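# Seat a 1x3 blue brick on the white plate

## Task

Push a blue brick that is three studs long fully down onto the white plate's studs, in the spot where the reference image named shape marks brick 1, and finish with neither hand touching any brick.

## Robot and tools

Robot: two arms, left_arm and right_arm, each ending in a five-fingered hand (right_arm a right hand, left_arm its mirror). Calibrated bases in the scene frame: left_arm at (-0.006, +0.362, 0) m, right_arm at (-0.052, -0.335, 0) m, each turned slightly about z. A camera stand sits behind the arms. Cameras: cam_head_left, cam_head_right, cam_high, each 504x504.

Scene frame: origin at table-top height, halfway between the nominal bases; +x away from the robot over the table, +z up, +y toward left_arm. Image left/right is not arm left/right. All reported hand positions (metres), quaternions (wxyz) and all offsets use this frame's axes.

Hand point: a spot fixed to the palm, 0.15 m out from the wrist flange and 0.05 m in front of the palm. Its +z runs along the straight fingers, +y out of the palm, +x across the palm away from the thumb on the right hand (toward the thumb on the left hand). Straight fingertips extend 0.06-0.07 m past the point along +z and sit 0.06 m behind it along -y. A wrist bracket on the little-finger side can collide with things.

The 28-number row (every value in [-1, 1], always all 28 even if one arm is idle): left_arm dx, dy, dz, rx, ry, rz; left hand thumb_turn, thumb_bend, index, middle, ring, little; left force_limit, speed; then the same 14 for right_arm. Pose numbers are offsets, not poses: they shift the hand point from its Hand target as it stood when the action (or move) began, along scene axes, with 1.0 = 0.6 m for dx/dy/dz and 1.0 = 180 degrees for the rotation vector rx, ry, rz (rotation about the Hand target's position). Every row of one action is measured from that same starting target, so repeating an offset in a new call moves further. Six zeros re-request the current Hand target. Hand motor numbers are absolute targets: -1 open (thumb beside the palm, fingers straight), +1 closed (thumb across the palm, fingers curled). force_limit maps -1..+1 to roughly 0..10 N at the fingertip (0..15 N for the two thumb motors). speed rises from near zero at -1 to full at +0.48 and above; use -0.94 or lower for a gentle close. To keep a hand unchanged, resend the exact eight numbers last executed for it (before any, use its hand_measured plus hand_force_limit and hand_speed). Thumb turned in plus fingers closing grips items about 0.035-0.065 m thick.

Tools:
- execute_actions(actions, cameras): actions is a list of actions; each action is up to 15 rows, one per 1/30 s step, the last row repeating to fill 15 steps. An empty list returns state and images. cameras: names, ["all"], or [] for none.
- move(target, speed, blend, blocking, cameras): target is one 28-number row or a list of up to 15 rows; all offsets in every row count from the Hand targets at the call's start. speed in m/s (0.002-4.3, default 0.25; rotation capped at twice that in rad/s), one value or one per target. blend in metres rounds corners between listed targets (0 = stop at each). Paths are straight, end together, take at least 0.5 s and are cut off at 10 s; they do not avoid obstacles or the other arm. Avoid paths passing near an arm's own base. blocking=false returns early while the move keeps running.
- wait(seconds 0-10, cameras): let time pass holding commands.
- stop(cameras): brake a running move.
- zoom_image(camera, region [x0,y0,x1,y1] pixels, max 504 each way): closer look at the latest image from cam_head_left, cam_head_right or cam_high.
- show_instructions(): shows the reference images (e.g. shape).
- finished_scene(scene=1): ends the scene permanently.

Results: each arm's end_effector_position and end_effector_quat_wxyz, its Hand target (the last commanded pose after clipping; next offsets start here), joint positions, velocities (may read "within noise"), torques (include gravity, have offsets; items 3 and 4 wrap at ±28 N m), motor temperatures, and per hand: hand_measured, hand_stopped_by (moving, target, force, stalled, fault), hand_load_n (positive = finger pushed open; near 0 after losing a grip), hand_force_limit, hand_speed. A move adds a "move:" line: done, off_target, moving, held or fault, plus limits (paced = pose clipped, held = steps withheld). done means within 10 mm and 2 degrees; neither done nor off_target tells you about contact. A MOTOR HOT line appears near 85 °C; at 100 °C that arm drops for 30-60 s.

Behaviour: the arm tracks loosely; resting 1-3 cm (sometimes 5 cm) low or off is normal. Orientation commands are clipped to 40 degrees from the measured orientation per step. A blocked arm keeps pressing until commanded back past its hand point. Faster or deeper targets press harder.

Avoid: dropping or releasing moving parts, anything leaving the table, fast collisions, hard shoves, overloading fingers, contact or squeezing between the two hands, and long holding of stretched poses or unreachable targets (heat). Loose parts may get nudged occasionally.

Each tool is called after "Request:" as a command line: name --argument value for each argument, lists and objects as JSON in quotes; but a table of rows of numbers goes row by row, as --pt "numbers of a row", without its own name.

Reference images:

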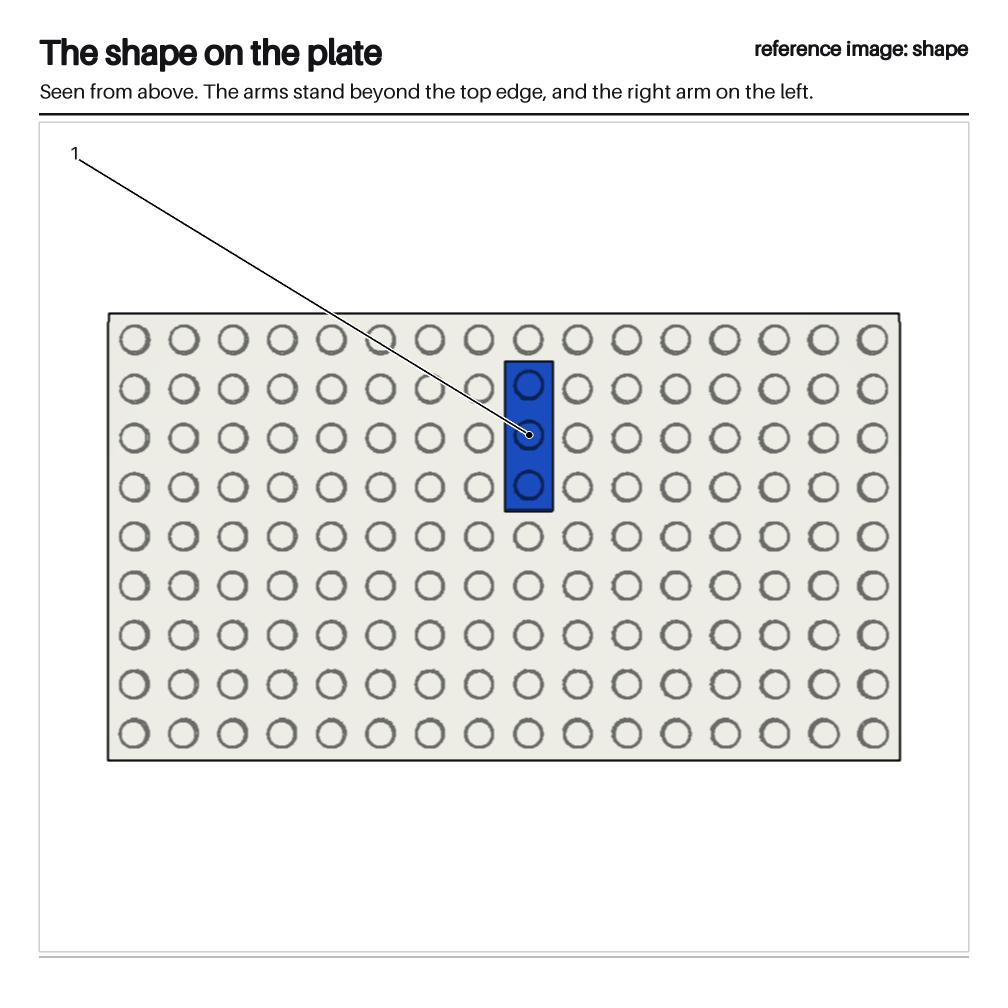

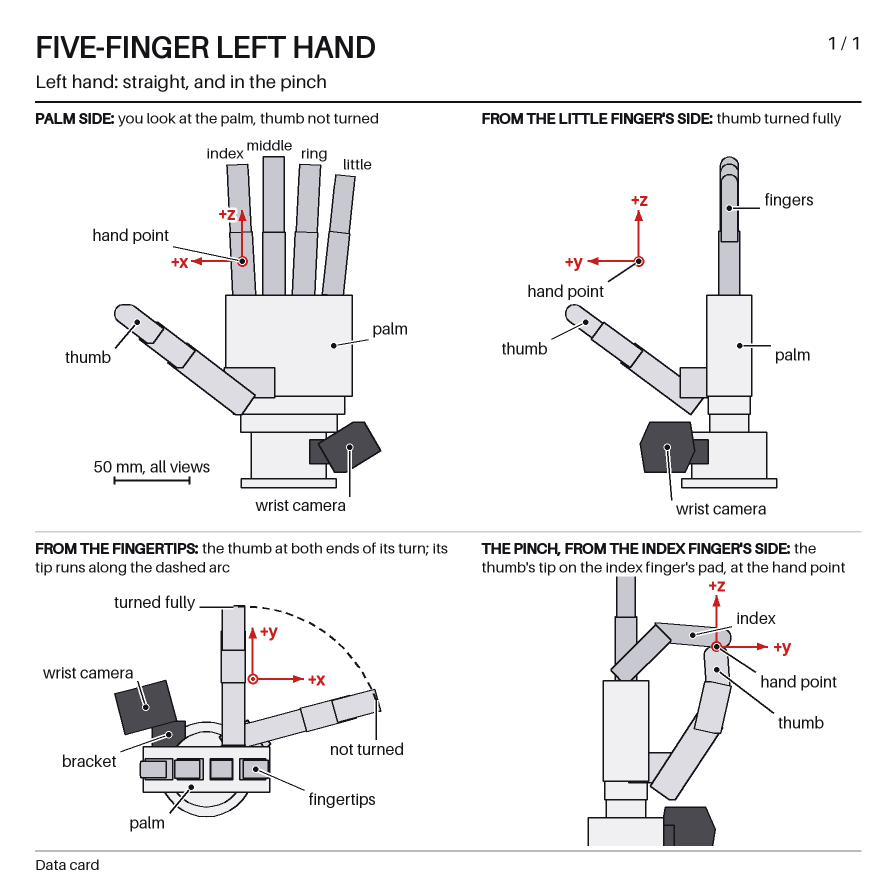

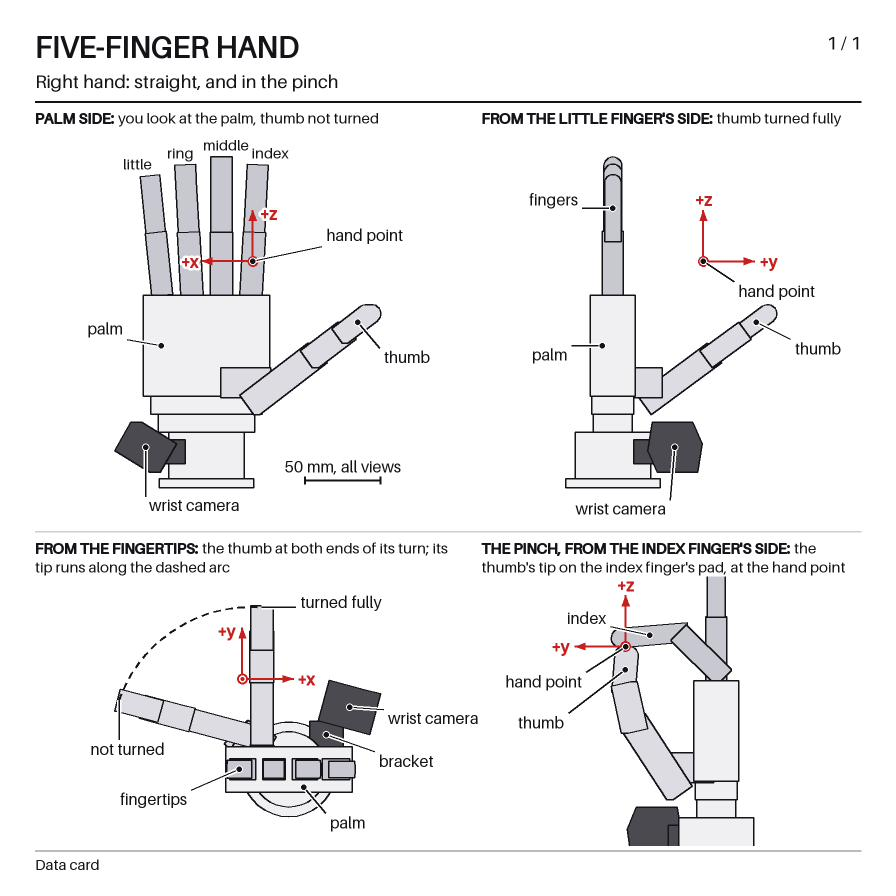

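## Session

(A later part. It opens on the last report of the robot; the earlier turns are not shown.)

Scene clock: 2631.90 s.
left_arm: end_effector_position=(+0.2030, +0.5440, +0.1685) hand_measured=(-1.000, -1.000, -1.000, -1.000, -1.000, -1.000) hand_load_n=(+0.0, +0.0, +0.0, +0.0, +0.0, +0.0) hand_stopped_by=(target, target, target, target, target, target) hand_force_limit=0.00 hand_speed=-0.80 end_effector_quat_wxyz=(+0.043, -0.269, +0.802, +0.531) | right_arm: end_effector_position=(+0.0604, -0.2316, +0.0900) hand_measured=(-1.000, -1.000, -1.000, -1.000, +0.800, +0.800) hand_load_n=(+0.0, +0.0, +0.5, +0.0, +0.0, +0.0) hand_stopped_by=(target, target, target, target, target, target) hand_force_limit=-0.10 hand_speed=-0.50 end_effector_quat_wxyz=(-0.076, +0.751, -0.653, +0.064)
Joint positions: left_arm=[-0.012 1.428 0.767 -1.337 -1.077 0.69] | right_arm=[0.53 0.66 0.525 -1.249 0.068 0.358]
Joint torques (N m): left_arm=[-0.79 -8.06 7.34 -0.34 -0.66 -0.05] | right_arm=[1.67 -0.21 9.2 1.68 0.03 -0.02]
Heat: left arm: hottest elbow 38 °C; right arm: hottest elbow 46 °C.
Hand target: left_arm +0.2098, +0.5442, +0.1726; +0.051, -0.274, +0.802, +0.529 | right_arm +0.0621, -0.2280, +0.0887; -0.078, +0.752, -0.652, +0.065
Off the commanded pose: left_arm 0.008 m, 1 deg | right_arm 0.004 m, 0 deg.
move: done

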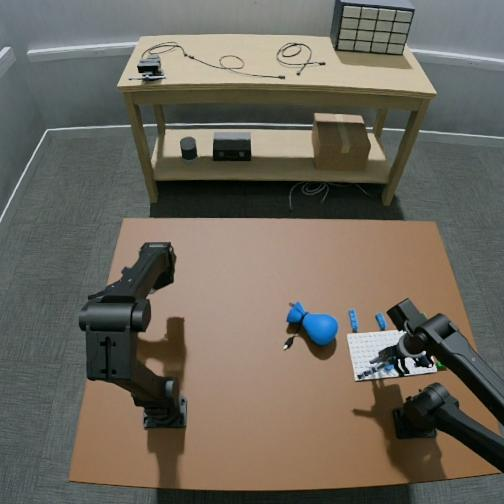

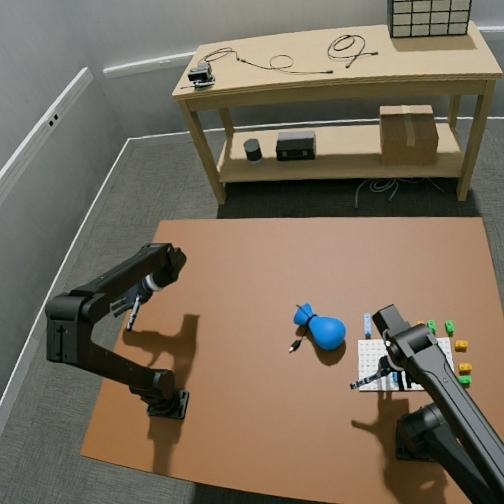

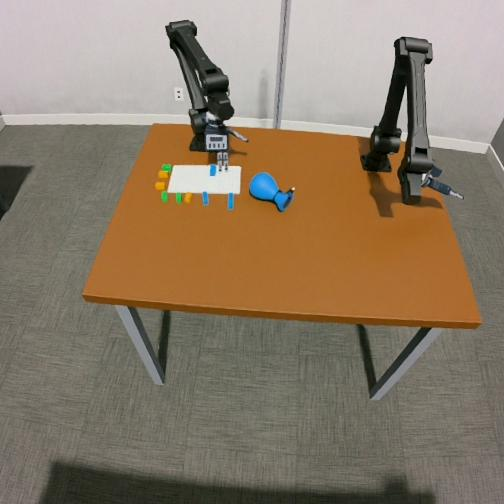

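Request:
move --pt "0 0 0 0 0 0 -1 -1 -1 -1 -1 -1 0.0 -0.8 0 -0.0305 0 0 0 0 -1 -1 -1 -1 0.8 0.8 -0.1 -0.5" --speed 0.04 --cameras '["cam_high","cam_head_left"]'

Request:
zoom_image --camera "cam_high" --region '[190, 150, 230, 190]'

Request:
zoom_image --camera "cam_head_left" --region '[365, 336, 425, 386]'

Scene clock: 2638.57 s.
left_arm: end_effector_position=(+0.2030, +0.5440, +0.1685) hand_measured=(-1.000, -1.000, -1.000, -1.000, -1.000, -1.000) hand_load_n=(+0.0, +0.0, +0.0, +0.0, +0.0, +0.0) hand_stopped_by=(target, target, target, target, target, target) hand_force_limit=0.00 hand_speed=-0.80 end_effector_quat_wxyz=(+0.043, -0.269, +0.802, +0.531) | right_arm: end_effector_position=(+0.0623, -0.2436, +0.0884) hand_measured=(-1.000, -1.000, -1.000, -1.000, +0.800, +0.800) hand_load_n=(+0.0, +0.0, +0.0, +0.0, +0.0, +0.0) hand_stopped_by=(target, target, target, target, target, target) hand_force_limit=-0.10 hand_speed=-0.50 end_effector_quat_wxyz=(-0.078, +0.752, -0.651, +0.064)
Joint positions: left_arm=[-0.012 1.428 0.767 -1.337 -1.077 0.69] | right_arm=[0.454 0.64 0.514 -1.249 0.052 0.28]
Joint torques (N m): left_arm=[-0.79 -8.06 7.34 -0.32 -0.66 -0.05] | right_arm=[-0.15 -1.67 9.11 0.96 -0.18 -0.28]
Heat: left arm: hottest elbow 38 °C; right arm: hottest elbow 46 °C.
Hand target: left_arm +0.2098, +0.5442, +0.1726; +0.051, -0.274, +0.802, +0.529 | right_arm +0.0621, -0.2463, +0.0886; -0.078, +0.752, -0.652, +0.065
Off the commanded pose: left_arm 0.008 m, 1 deg | right_arm 0.003 m, 0 deg.
move: done
Images, in order (width x height): cam_head_left 504x504, cam_high 504x504.

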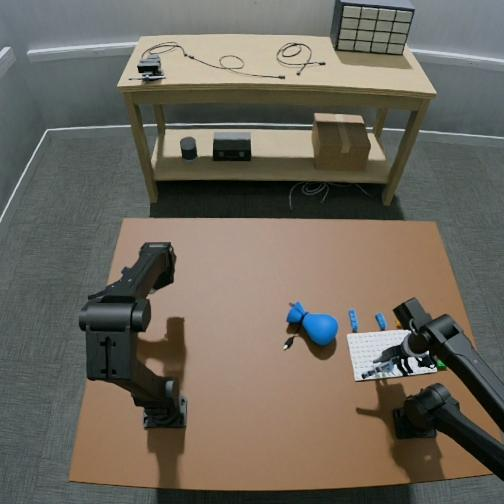

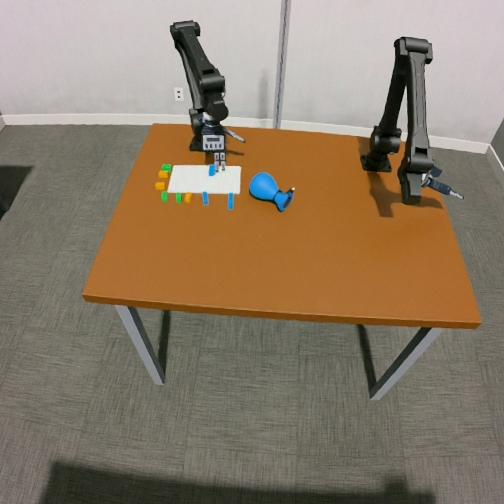

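Scaled by 12.600.

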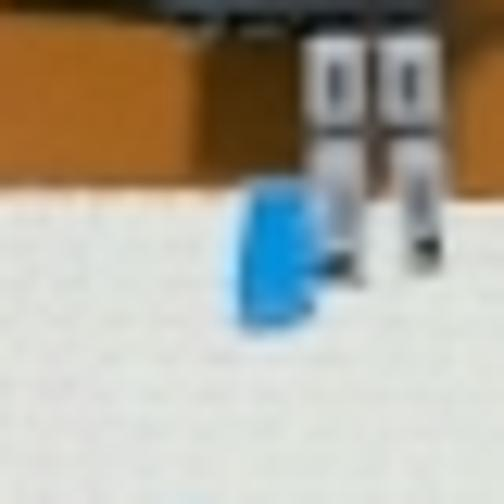

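Scaled by 8.400.

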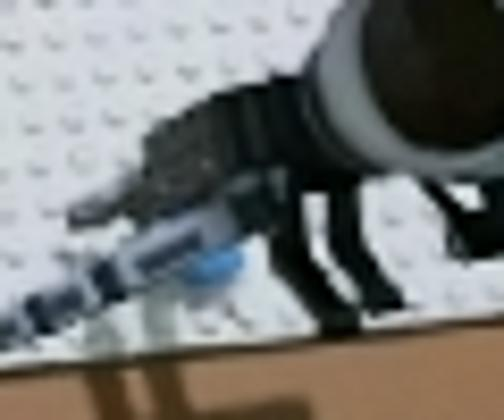

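Request:
move --pt "0 0 0 0 0 0 -1 -1 -1 -1 -1 -1 0.0 -0.8 0 -0.012 0.002 0 0 0 -1 -1 -1 -1 0.8 0.8 -0.1 -0.5" --speed 0.03 --cameras '["cam_high","cam_head_left","cam_head_right"]'

Request:
zoom_image --camera "cam_high" --region '[190, 150, 230, 190]'

Request:
zoom_image --camera "cam_head_right" --region '[375, 346, 425, 396]'

Scene clock: 2644.57 s.
left_arm: end_effector_position=(+0.2030, +0.5440, +0.1685) hand_measured=(-1.000, -1.000, -1.000, -1.000, -1.000, -1.000) hand_load_n=(+0.0, +0.0, +0.0, +0.0, +0.0, +0.0) hand_stopped_by=(target, target, target, target, target, target) hand_force_limit=0.00 hand_speed=-0.80 end_effector_quat_wxyz=(+0.043, -0.269, +0.802, +0.531) | right_arm: end_effector_position=(+0.0632, -0.2473, +0.0903) hand_measured=(-1.000, -1.000, -1.000, -1.000, +0.800, +0.800) hand_load_n=(+0.0, +0.0, +0.0, -0.5, +0.0, +0.0) hand_stopped_by=(target, target, target, target, target, target) hand_force_limit=-0.10 hand_speed=-0.50 end_effector_quat_wxyz=(-0.085, +0.753, -0.649, +0.061)
Joint positions: left_arm=[-0.012 1.428 0.767 -1.337 -1.077 0.69] | right_arm=[0.415 0.628 0.514 -1.25 0.032 0.238]
Joint torques (N m): left_arm=[-0.79 -8.06 7.34 -0.34 -0.66 -0.05] | right_arm=[-1.2 -1.38 9.1 0.68 0.32 -0.15]
Heat: left arm: hottest elbow 38 °C; right arm: hottest elbow 45 °C.
Hand target: left_arm +0.2098, +0.5442, +0.1726; +0.051, -0.274, +0.802, +0.529 | right_arm +0.0622, -0.2535, +0.0898; -0.078, +0.752, -0.652, +0.065
Off the commanded pose: left_arm 0.008 m, 1 deg | right_arm 0.006 m, 1 deg.
move: done

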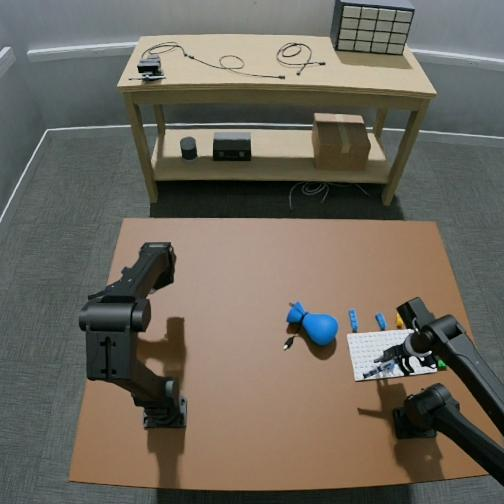

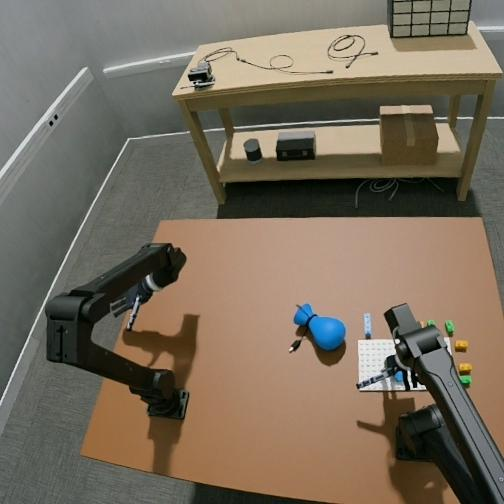

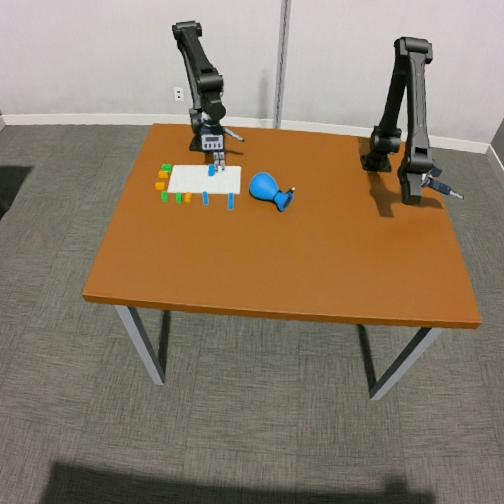

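Scaled by 12.600.

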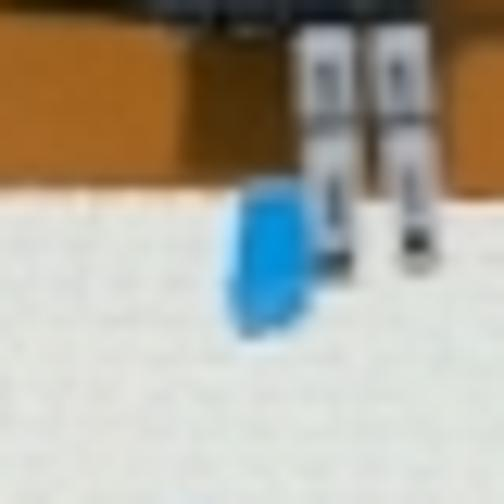

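Scaled by 10.080.

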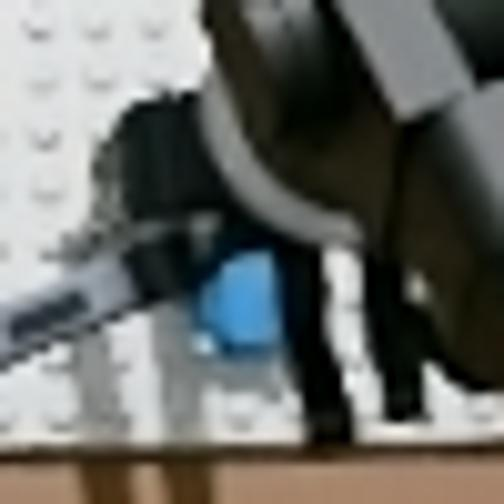

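Request:
move --pt "0 0 0 0 0 0 -1 -1 -1 -1 -1 -1 0.0 -0.8 0 -0.012 0.0 0 0 0 -1 -1 -1 -1 0.8 0.8 -0.1 -0.5" --speed 0.03 --cameras '["cam_high","cam_head_left","cam_head_right"]'

Request:
zoom_image --camera "cam_high" --region '[190, 150, 230, 190]'

Request:
zoom_image --camera "cam_head_right" --region '[375, 346, 425, 396]'

Scene clock: 2650.33 s.
left_arm: end_effector_position=(+0.2030, +0.5440, +0.1685) hand_measured=(-1.000, -1.000, -1.000, -1.000, -1.000, -1.000) hand_load_n=(+0.0, +0.0, +0.0, +0.0, +0.0, +0.0) hand_stopped_by=(target, target, target, target, target, target) hand_force_limit=0.00 hand_speed=-0.80 end_effector_quat_wxyz=(+0.043, -0.269, +0.802, +0.531) | right_arm: end_effector_position=(+0.0631, -0.2507, +0.0923) hand_measured=(-1.000, -1.000, -1.000, -1.000, +0.800, +0.800) hand_load_n=(+0.0, +0.0, +0.0, -0.5, +0.0, +0.0) hand_stopped_by=(target, target, target, target, target, target) hand_force_limit=-0.10 hand_speed=-0.50 end_effector_quat_wxyz=(-0.091, +0.755, -0.647, +0.056)
Joint positions: left_arm=[-0.012 1.428 0.767 -1.337 -1.077 0.69] | right_arm=[0.376 0.615 0.514 -1.255 0.009 0.195]
Joint torques (N m): left_arm=[-0.79 -8 7.34 -0.32 -0.66 -0.05] | right_arm=[-1.73 -1.44 8.91 0.69 0.93 -0.25]
Heat: left arm: hottest elbow 38 °C; right arm: hottest elbow 45 °C.
Hand target: left_arm +0.2098, +0.5442, +0.1726; +0.051, -0.274, +0.802, +0.529 | right_arm +0.0621, -0.2607, +0.0898; -0.078, +0.752, -0.652, +0.065
Off the commanded pose: left_arm 0.008 m, 1 deg | right_arm 0.010 m, 2 deg.
move: done

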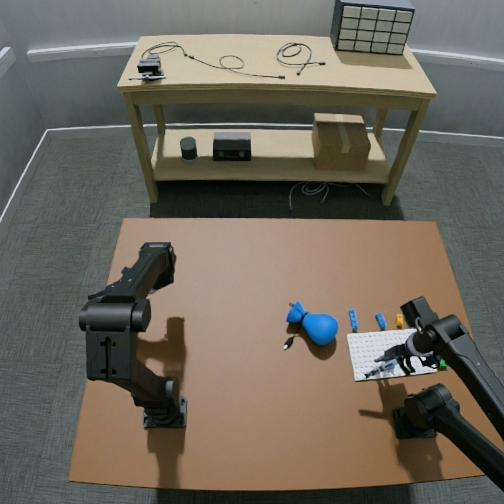

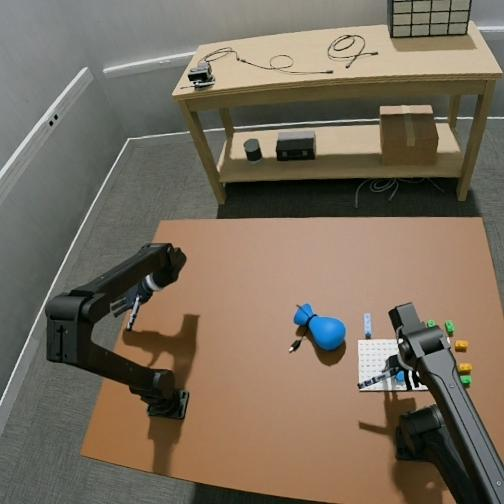

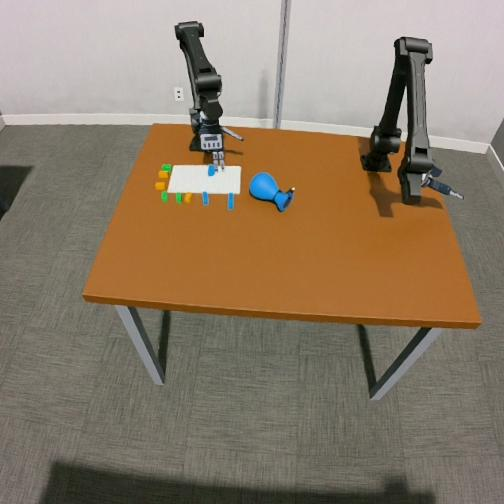

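Scaled by 12.600.

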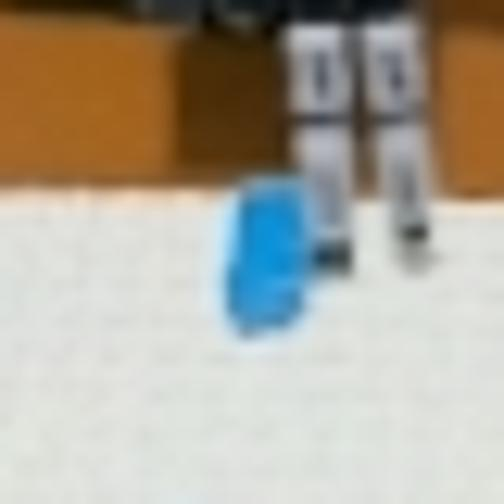

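Scaled by 10.080.

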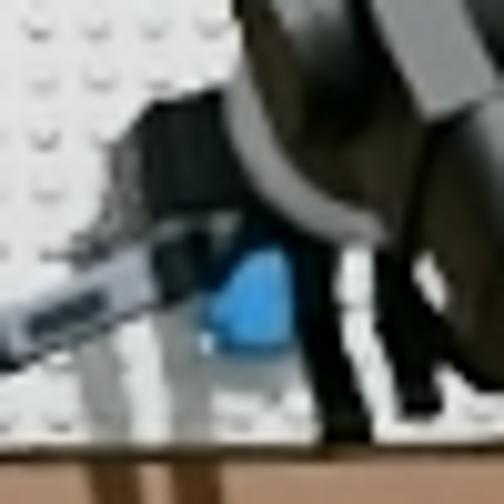

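Request:
move --pt "0 0 0 0 0 0 -1 -1 -1 -1 -1 -1 0.0 -0.8 0 0.045 0.0 0 0 0 -1 -1 -1 -1 0.8 0.8 -0.1 -0.5" --pt "0 0 0 0 0 0 -1 -1 -1 -1 -1 -1 0.0 -0.8 0 0.045 -0.013 0 0 0 -1 -1 -1 -1 0.8 0.8 -0.1 -0.5" --speed 0.05 --cameras '["cam_high","cam_head_left","cam_head_right"]'

Request:
zoom_image --camera "cam_high" --region '[190, 150, 230, 190]'

Request:
zoom_image --camera "cam_head_right" --region '[375, 346, 425, 396]'

Request:
zoom_image --camera "cam_head_left" --region '[365, 336, 425, 386]'

Scene clock: 2661.60 s.
left_arm: end_effector_position=(+0.2030, +0.5440, +0.1685) hand_measured=(-1.000, -1.000, -1.000, -1.000, -1.000, -1.000) hand_load_n=(+0.0, +0.0, +0.0, +0.0, +0.0, +0.5) hand_stopped_by=(target, target, target, target, target, target) hand_force_limit=0.00 hand_speed=-0.80 end_effector_quat_wxyz=(+0.043, -0.269, +0.802, +0.531) | right_arm: end_effector_position=(+0.0602, -0.2372, +0.0833) hand_measured=(-1.000, -1.000, -1.000, -1.000, +0.800, +0.800) hand_load_n=(+0.0, +0.0, +0.0, +0.0, +0.0, +0.0) hand_stopped_by=(target, target, target, target, target, target) hand_force_limit=-0.10 hand_speed=-0.50 end_effector_quat_wxyz=(-0.076, +0.751, -0.652, +0.064)
Joint positions: left_arm=[-0.012 1.428 0.767 -1.337 -1.077 0.69] | right_arm=[0.499 0.653 0.504 -1.234 0.062 0.327]
Joint torques (N m): left_arm=[-0.79 -8.06 7.34 -0.34 -0.66 -0.05] | right_arm=[1.61 -0.62 9.07 1.42 0.05 -0.03]
Heat: left arm: hottest elbow 38 °C; right arm: hottest elbow 44 °C.
Hand target: left_arm +0.2098, +0.5442, +0.1726; +0.051, -0.274, +0.802, +0.529 | right_arm +0.0621, -0.2337, +0.0821; -0.078, +0.752, -0.652, +0.065
Off the commanded pose: left_arm 0.008 m, 1 deg | right_arm 0.004 m, 0 deg.
move: done

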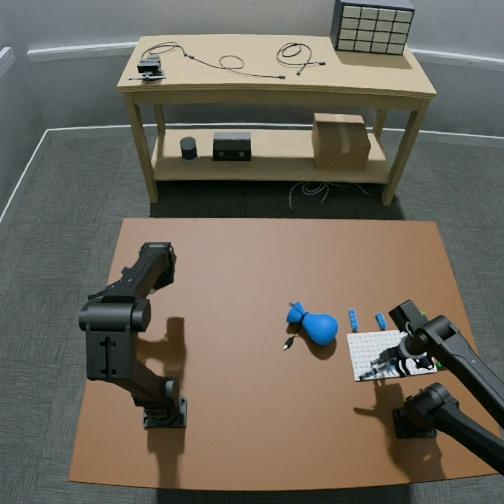

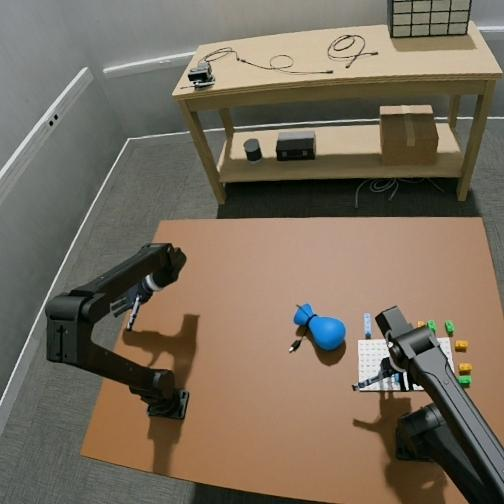

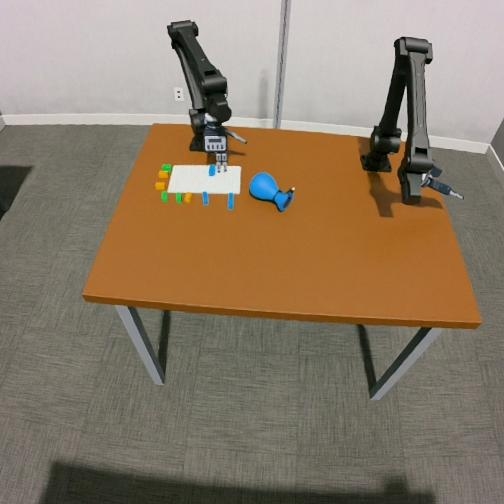

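Scaled by 12.600.

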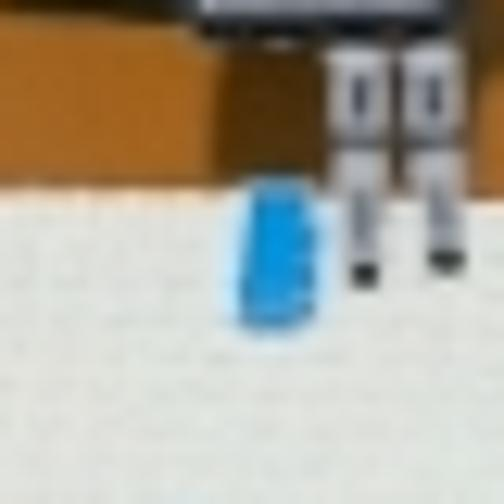

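Scaled by 10.080.

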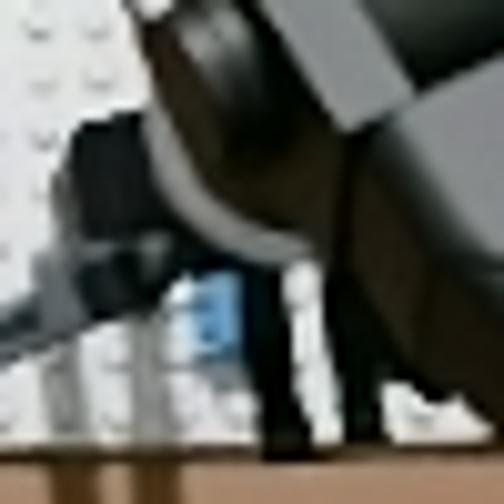

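Scaled by 8.400.

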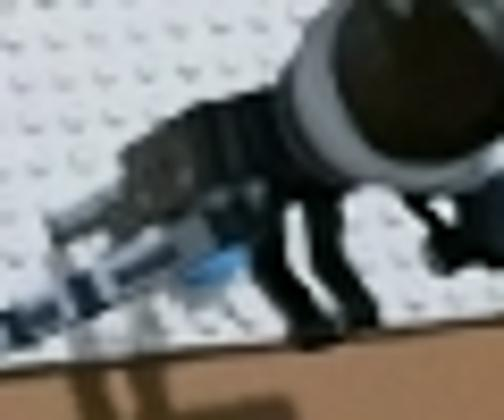

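Request:
move --pt "0 0 0 0 0 0 -1 -1 -1 -1 -1 -1 0.0 -0.8 0 -0.03 0.0 0 0 0 -1 -1 -1 -1 0.8 0.8 -0.1 -0.5" --speed 0.05 --cameras '["cam_high","cam_head_left","cam_head_right"]'

Request:
zoom_image --camera "cam_high" --region '[190, 150, 230, 190]'

Request:
zoom_image --camera "cam_head_right" --region '[375, 346, 425, 396]'

Scene clock: 2668.67 s.
left_arm: end_effector_position=(+0.2030, +0.5440, +0.1685) hand_measured=(-1.000, -1.000, -1.000, -1.000, -1.000, -1.000) hand_load_n=(+0.0, +0.0, +0.0, +0.0, +0.0, +0.0) hand_stopped_by=(target, target, target, target, target, target) hand_force_limit=0.00 hand_speed=-0.80 end_effector_quat_wxyz=(+0.043, -0.269, +0.802, +0.531) | right_arm: end_effector_position=(+0.0626, -0.2491, +0.0822) hand_measured=(-1.000, -1.000, -1.000, -1.000, +0.800, +0.800) hand_load_n=(+0.0, +0.0, +0.0, +0.0, +0.0, +0.0) hand_stopped_by=(target, target, target, target, target, target) hand_force_limit=-0.10 hand_speed=-0.50 end_effector_quat_wxyz=(-0.078, +0.752, -0.651, +0.065)
Joint positions: left_arm=[-0.012 1.428 0.767 -1.337 -1.077 0.69] | right_arm=[0.421 0.635 0.496 -1.234 0.046 0.248]
Joint torques (N m): left_arm=[-0.79 -8.06 7.32 -0.32 -0.66 -0.05] | right_arm=[-0.91 -1.32 9.03 0.99 -0.22 -0.2]
Heat: left arm: hottest elbow 38 °C; right arm: hottest elbow 44 °C.
Hand target: left_arm +0.2098, +0.5442, +0.1726; +0.051, -0.274, +0.802, +0.529 | right_arm +0.0622, -0.2516, +0.0821; -0.078, +0.752, -0.652, +0.065
Off the commanded pose: left_arm 0.008 m, 1 deg | right_arm 0.003 m, 0 deg.
move: done

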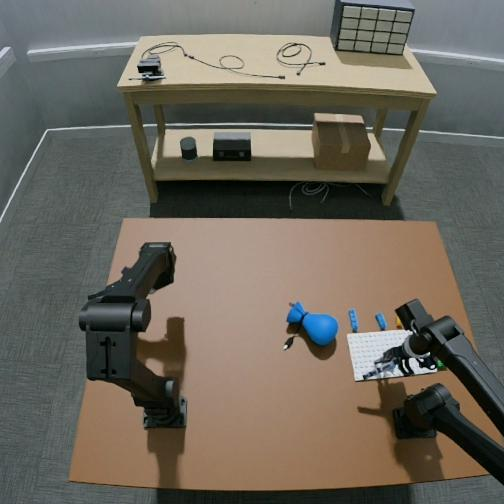

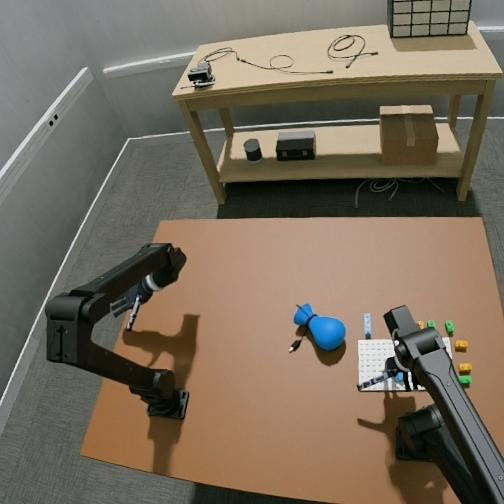

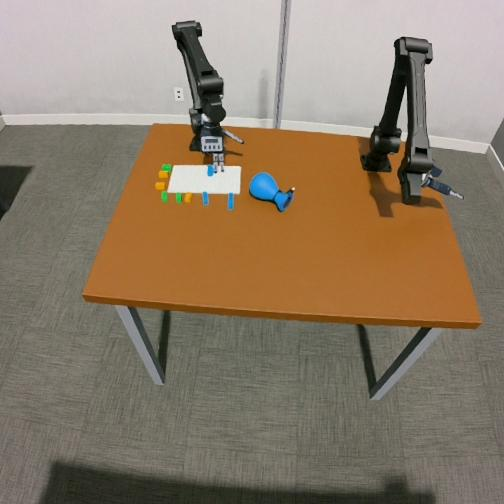

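Scaled by 12.600.

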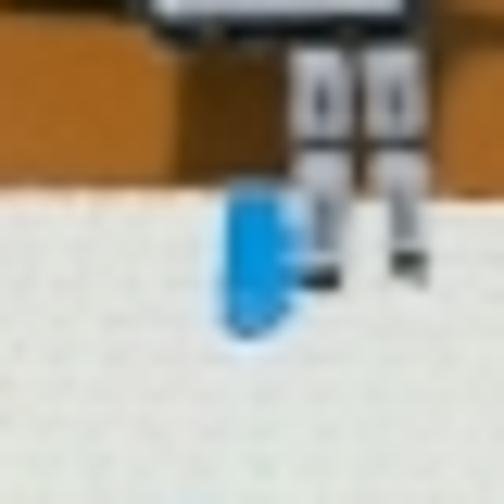

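Scaled by 10.080.

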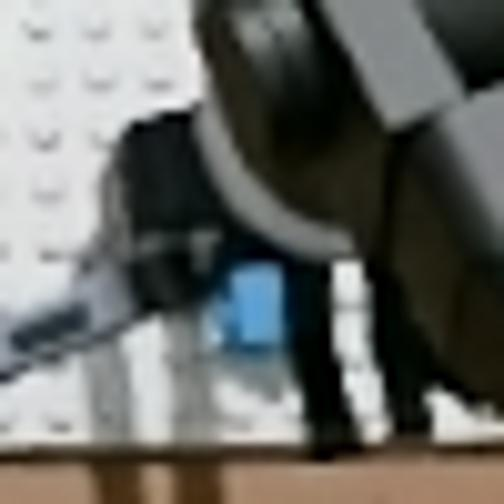

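Request:
move --pt "0 0 0 0 0 0 -1 -1 -1 -1 -1 -1 0.0 -0.8 0 -0.015 0.0 0 0 0 -1 -1 -1 -1 0.8 0.8 -0.1 -0.5" --speed 0.05 --cameras '["cam_high","cam_head_left","cam_head_right"]'

Request:
zoom_image --camera "cam_high" --region '[190, 150, 230, 190]'

Request:
zoom_image --camera "cam_head_right" --region '[375, 346, 425, 396]'

Scene clock: 2673.53 s.
left_arm: end_effector_position=(+0.2030, +0.5440, +0.1685) hand_measured=(-1.000, -1.000, -1.000, -1.000, -1.000, -1.000) hand_load_n=(+0.0, +0.0, +0.0, +0.0, +0.0, +0.0) hand_stopped_by=(target, target, target, target, target, target) hand_force_limit=0.00 hand_speed=-0.80 end_effector_quat_wxyz=(+0.043, -0.269, +0.802, +0.531) | right_arm: end_effector_position=(+0.0642, -0.2576, +0.0818) hand_measured=(-1.000, -1.000, -1.000, -1.000, +0.800, +0.800) hand_load_n=(+0.0, +0.0, +0.0, +0.0, +0.0, +0.0) hand_stopped_by=(target, target, target, target, target, target) hand_force_limit=-0.10 hand_speed=-0.50 end_effector_quat_wxyz=(-0.080, +0.752, -0.651, +0.066)
Joint positions: left_arm=[-0.012 1.428 0.767 -1.337 -1.077 0.69] | right_arm=[0.364 0.622 0.491 -1.234 0.035 0.191]
Joint velocities: left_arm=[within noise] | right_arm=[-0.005 -0.044 -0.002 0.002 -0.022 -0.022]
Joint torques (N m): left_arm=[-0.79 -8.06 7.32 -0.34 -0.66 -0.05] | right_arm=[-0.32 -1.96 9.03 0.77 -0.16 -0.28]
Heat: left arm: hottest elbow 38 °C; right arm: hottest elbow 44 °C.
Hand target: left_arm +0.2098, +0.5442, +0.1726; +0.051, -0.274, +0.802, +0.529 | right_arm +0.0622, -0.2607, +0.0821; -0.078, +0.752, -0.652, +0.065
Off the commanded pose: left_arm 0.008 m, 1 deg | right_arm 0.004 m, 0 deg.
move: done

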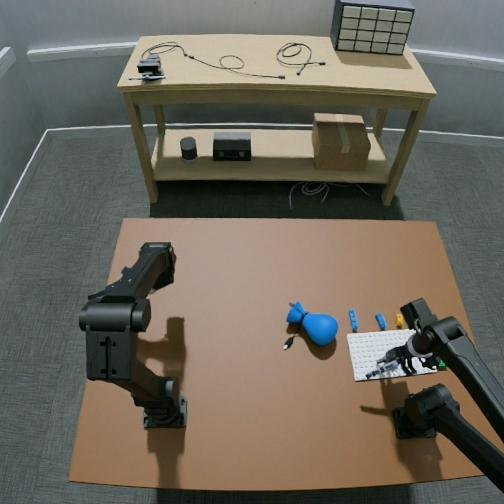

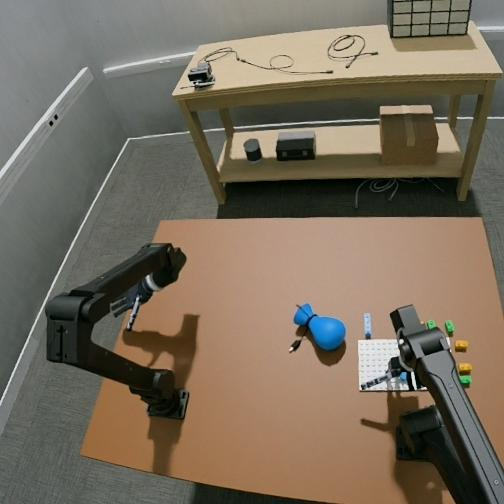

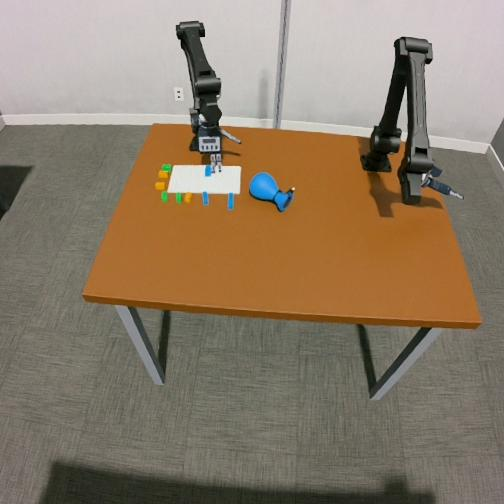

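Scaled by 12.600.

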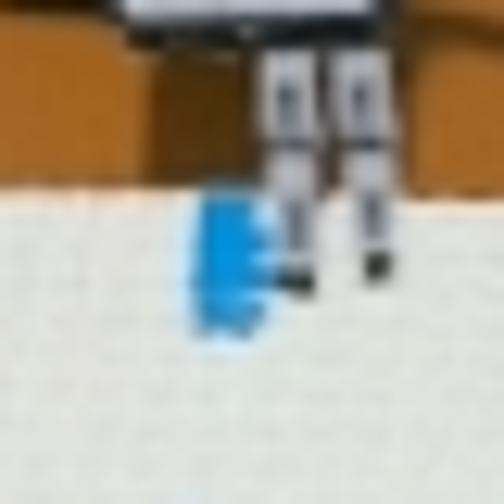

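Scaled by 10.080.

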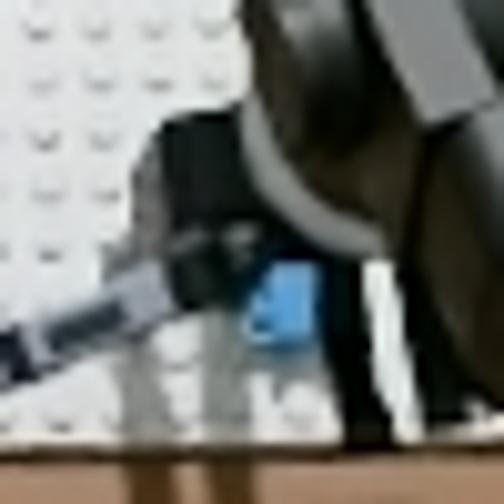

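Request:
move --pt "0 0 0 0 0 0 -1 -1 -1 -1 -1 -1 0.0 -0.8 0.002 -0.001 0.05 0 0 0 -1 -1 -1 -1 0.8 0.8 -0.1 -0.5" --pt "0 0 0 0 0 0 -1 -1 -1 -1 -1 -1 0.0 -0.8 0.003 -0.010 0.063 0 0 0 -1 -1 -1 -1 0.8 0.8 -0.1 -0.5" --pt "0 0 0 0 0 0 -1 -1 -1 -1 -1 -1 0.0 -0.8 0.004 -0.021 0.073 0 0 0 -1 -1 -1 -1 0.8 0.8 -0.1 -0.5" --pt "0 0 0 0 0 0 -1 -1 -1 -1 -1 -1 0.0 -0.8 0.005 -0.035 0.079 0 0 0 -1 -1 -1 -1 0.8 0.8 -0.1 -0.5" --speed 0.05 --blend '[0.003,0.003,0.003,0]' --cameras '["cam_high","cam_head_left","cam_head_right"]'

Request:
zoom_image --camera "cam_high" --region '[190, 150, 230, 190]'

Request:
zoom_image --camera "cam_head_right" --region '[375, 346, 425, 396]'

Request:
zoom_image --camera "cam_head_left" --region '[365, 336, 425, 386]'

Scene clock: 2710.43 s.
left_arm: end_effector_position=(+0.2030, +0.5440, +0.1685) hand_measured=(-1.000, -1.000, -1.000, -1.000, -1.000, -1.000) hand_load_n=(+0.0, +0.0, +0.0, +0.0, +0.0, +0.0) hand_stopped_by=(target, target, target, target, target, target) hand_force_limit=0.00 hand_speed=-0.80 end_effector_quat_wxyz=(+0.043, -0.269, +0.802, +0.531) | right_arm: end_effector_position=(+0.0498, -0.2822, +0.1056) hand_measured=(-1.000, -1.000, -1.000, -1.000, +0.800, +0.800) hand_load_n=(+0.0, +0.0, +0.5, +0.0, +0.0, +0.0) hand_stopped_by=(target, target, target, target, target, target) hand_force_limit=-0.10 hand_speed=-0.50 end_effector_quat_wxyz=(-0.056, +0.754, -0.653, +0.047)
Joint positions: left_arm=[-0.012 1.428 0.767 -1.337 -1.077 0.69] | right_arm=[0.22 0.6 0.545 -1.371 0.006 0.05]
Joint torques (N m): left_arm=[-0.73 -8.06 7.32 -0.34 -0.66 -0.05] | right_arm=[-0.85 -0.97 14.64 0.58 -0.2 -0.19]
Heat: left arm: hottest elbow 38 °C; right arm: hottest elbow 43 °C.
Hand target: left_arm +0.2098, +0.5442, +0.1726; +0.051, -0.274, +0.802, +0.529 | right_arm +0.0652, -0.2816, +0.1295; -0.078, +0.752, -0.652, +0.065
Off the commanded pose: left_arm 0.008 m, 1 deg | right_arm 0.028 m, 3 deg.
move: off_target (right_arm)

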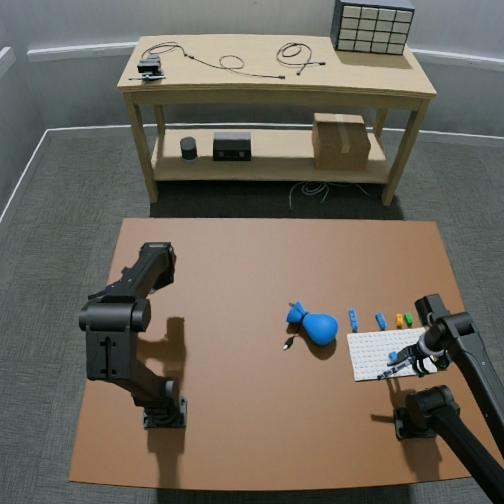

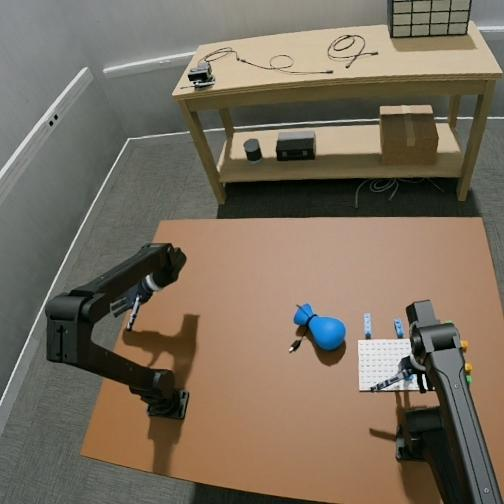

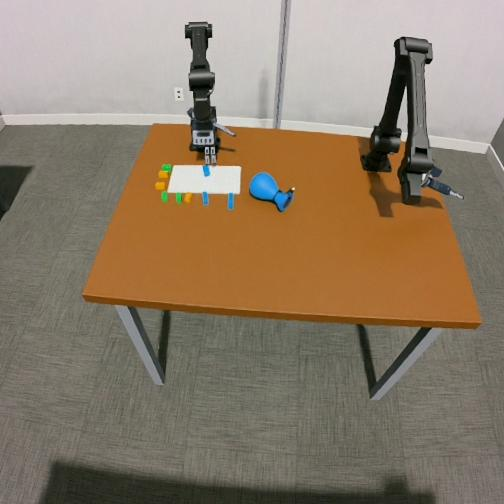

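Scaled by 12.600.

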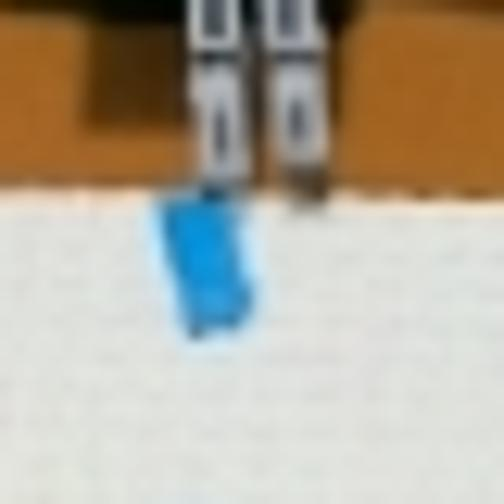

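Scaled by 10.080.

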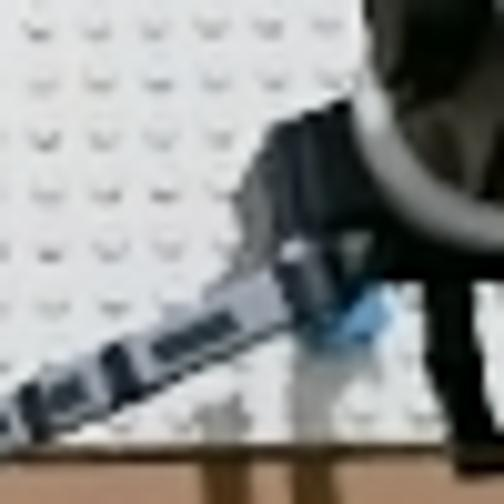

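Scaled by 8.400.

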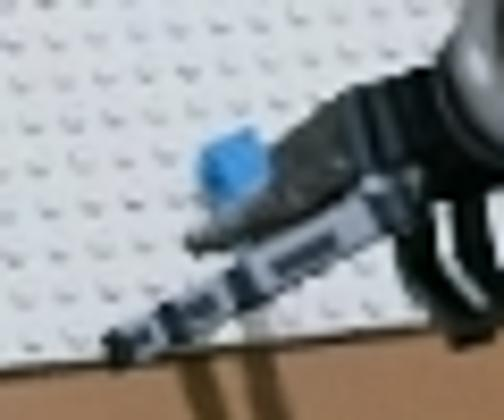

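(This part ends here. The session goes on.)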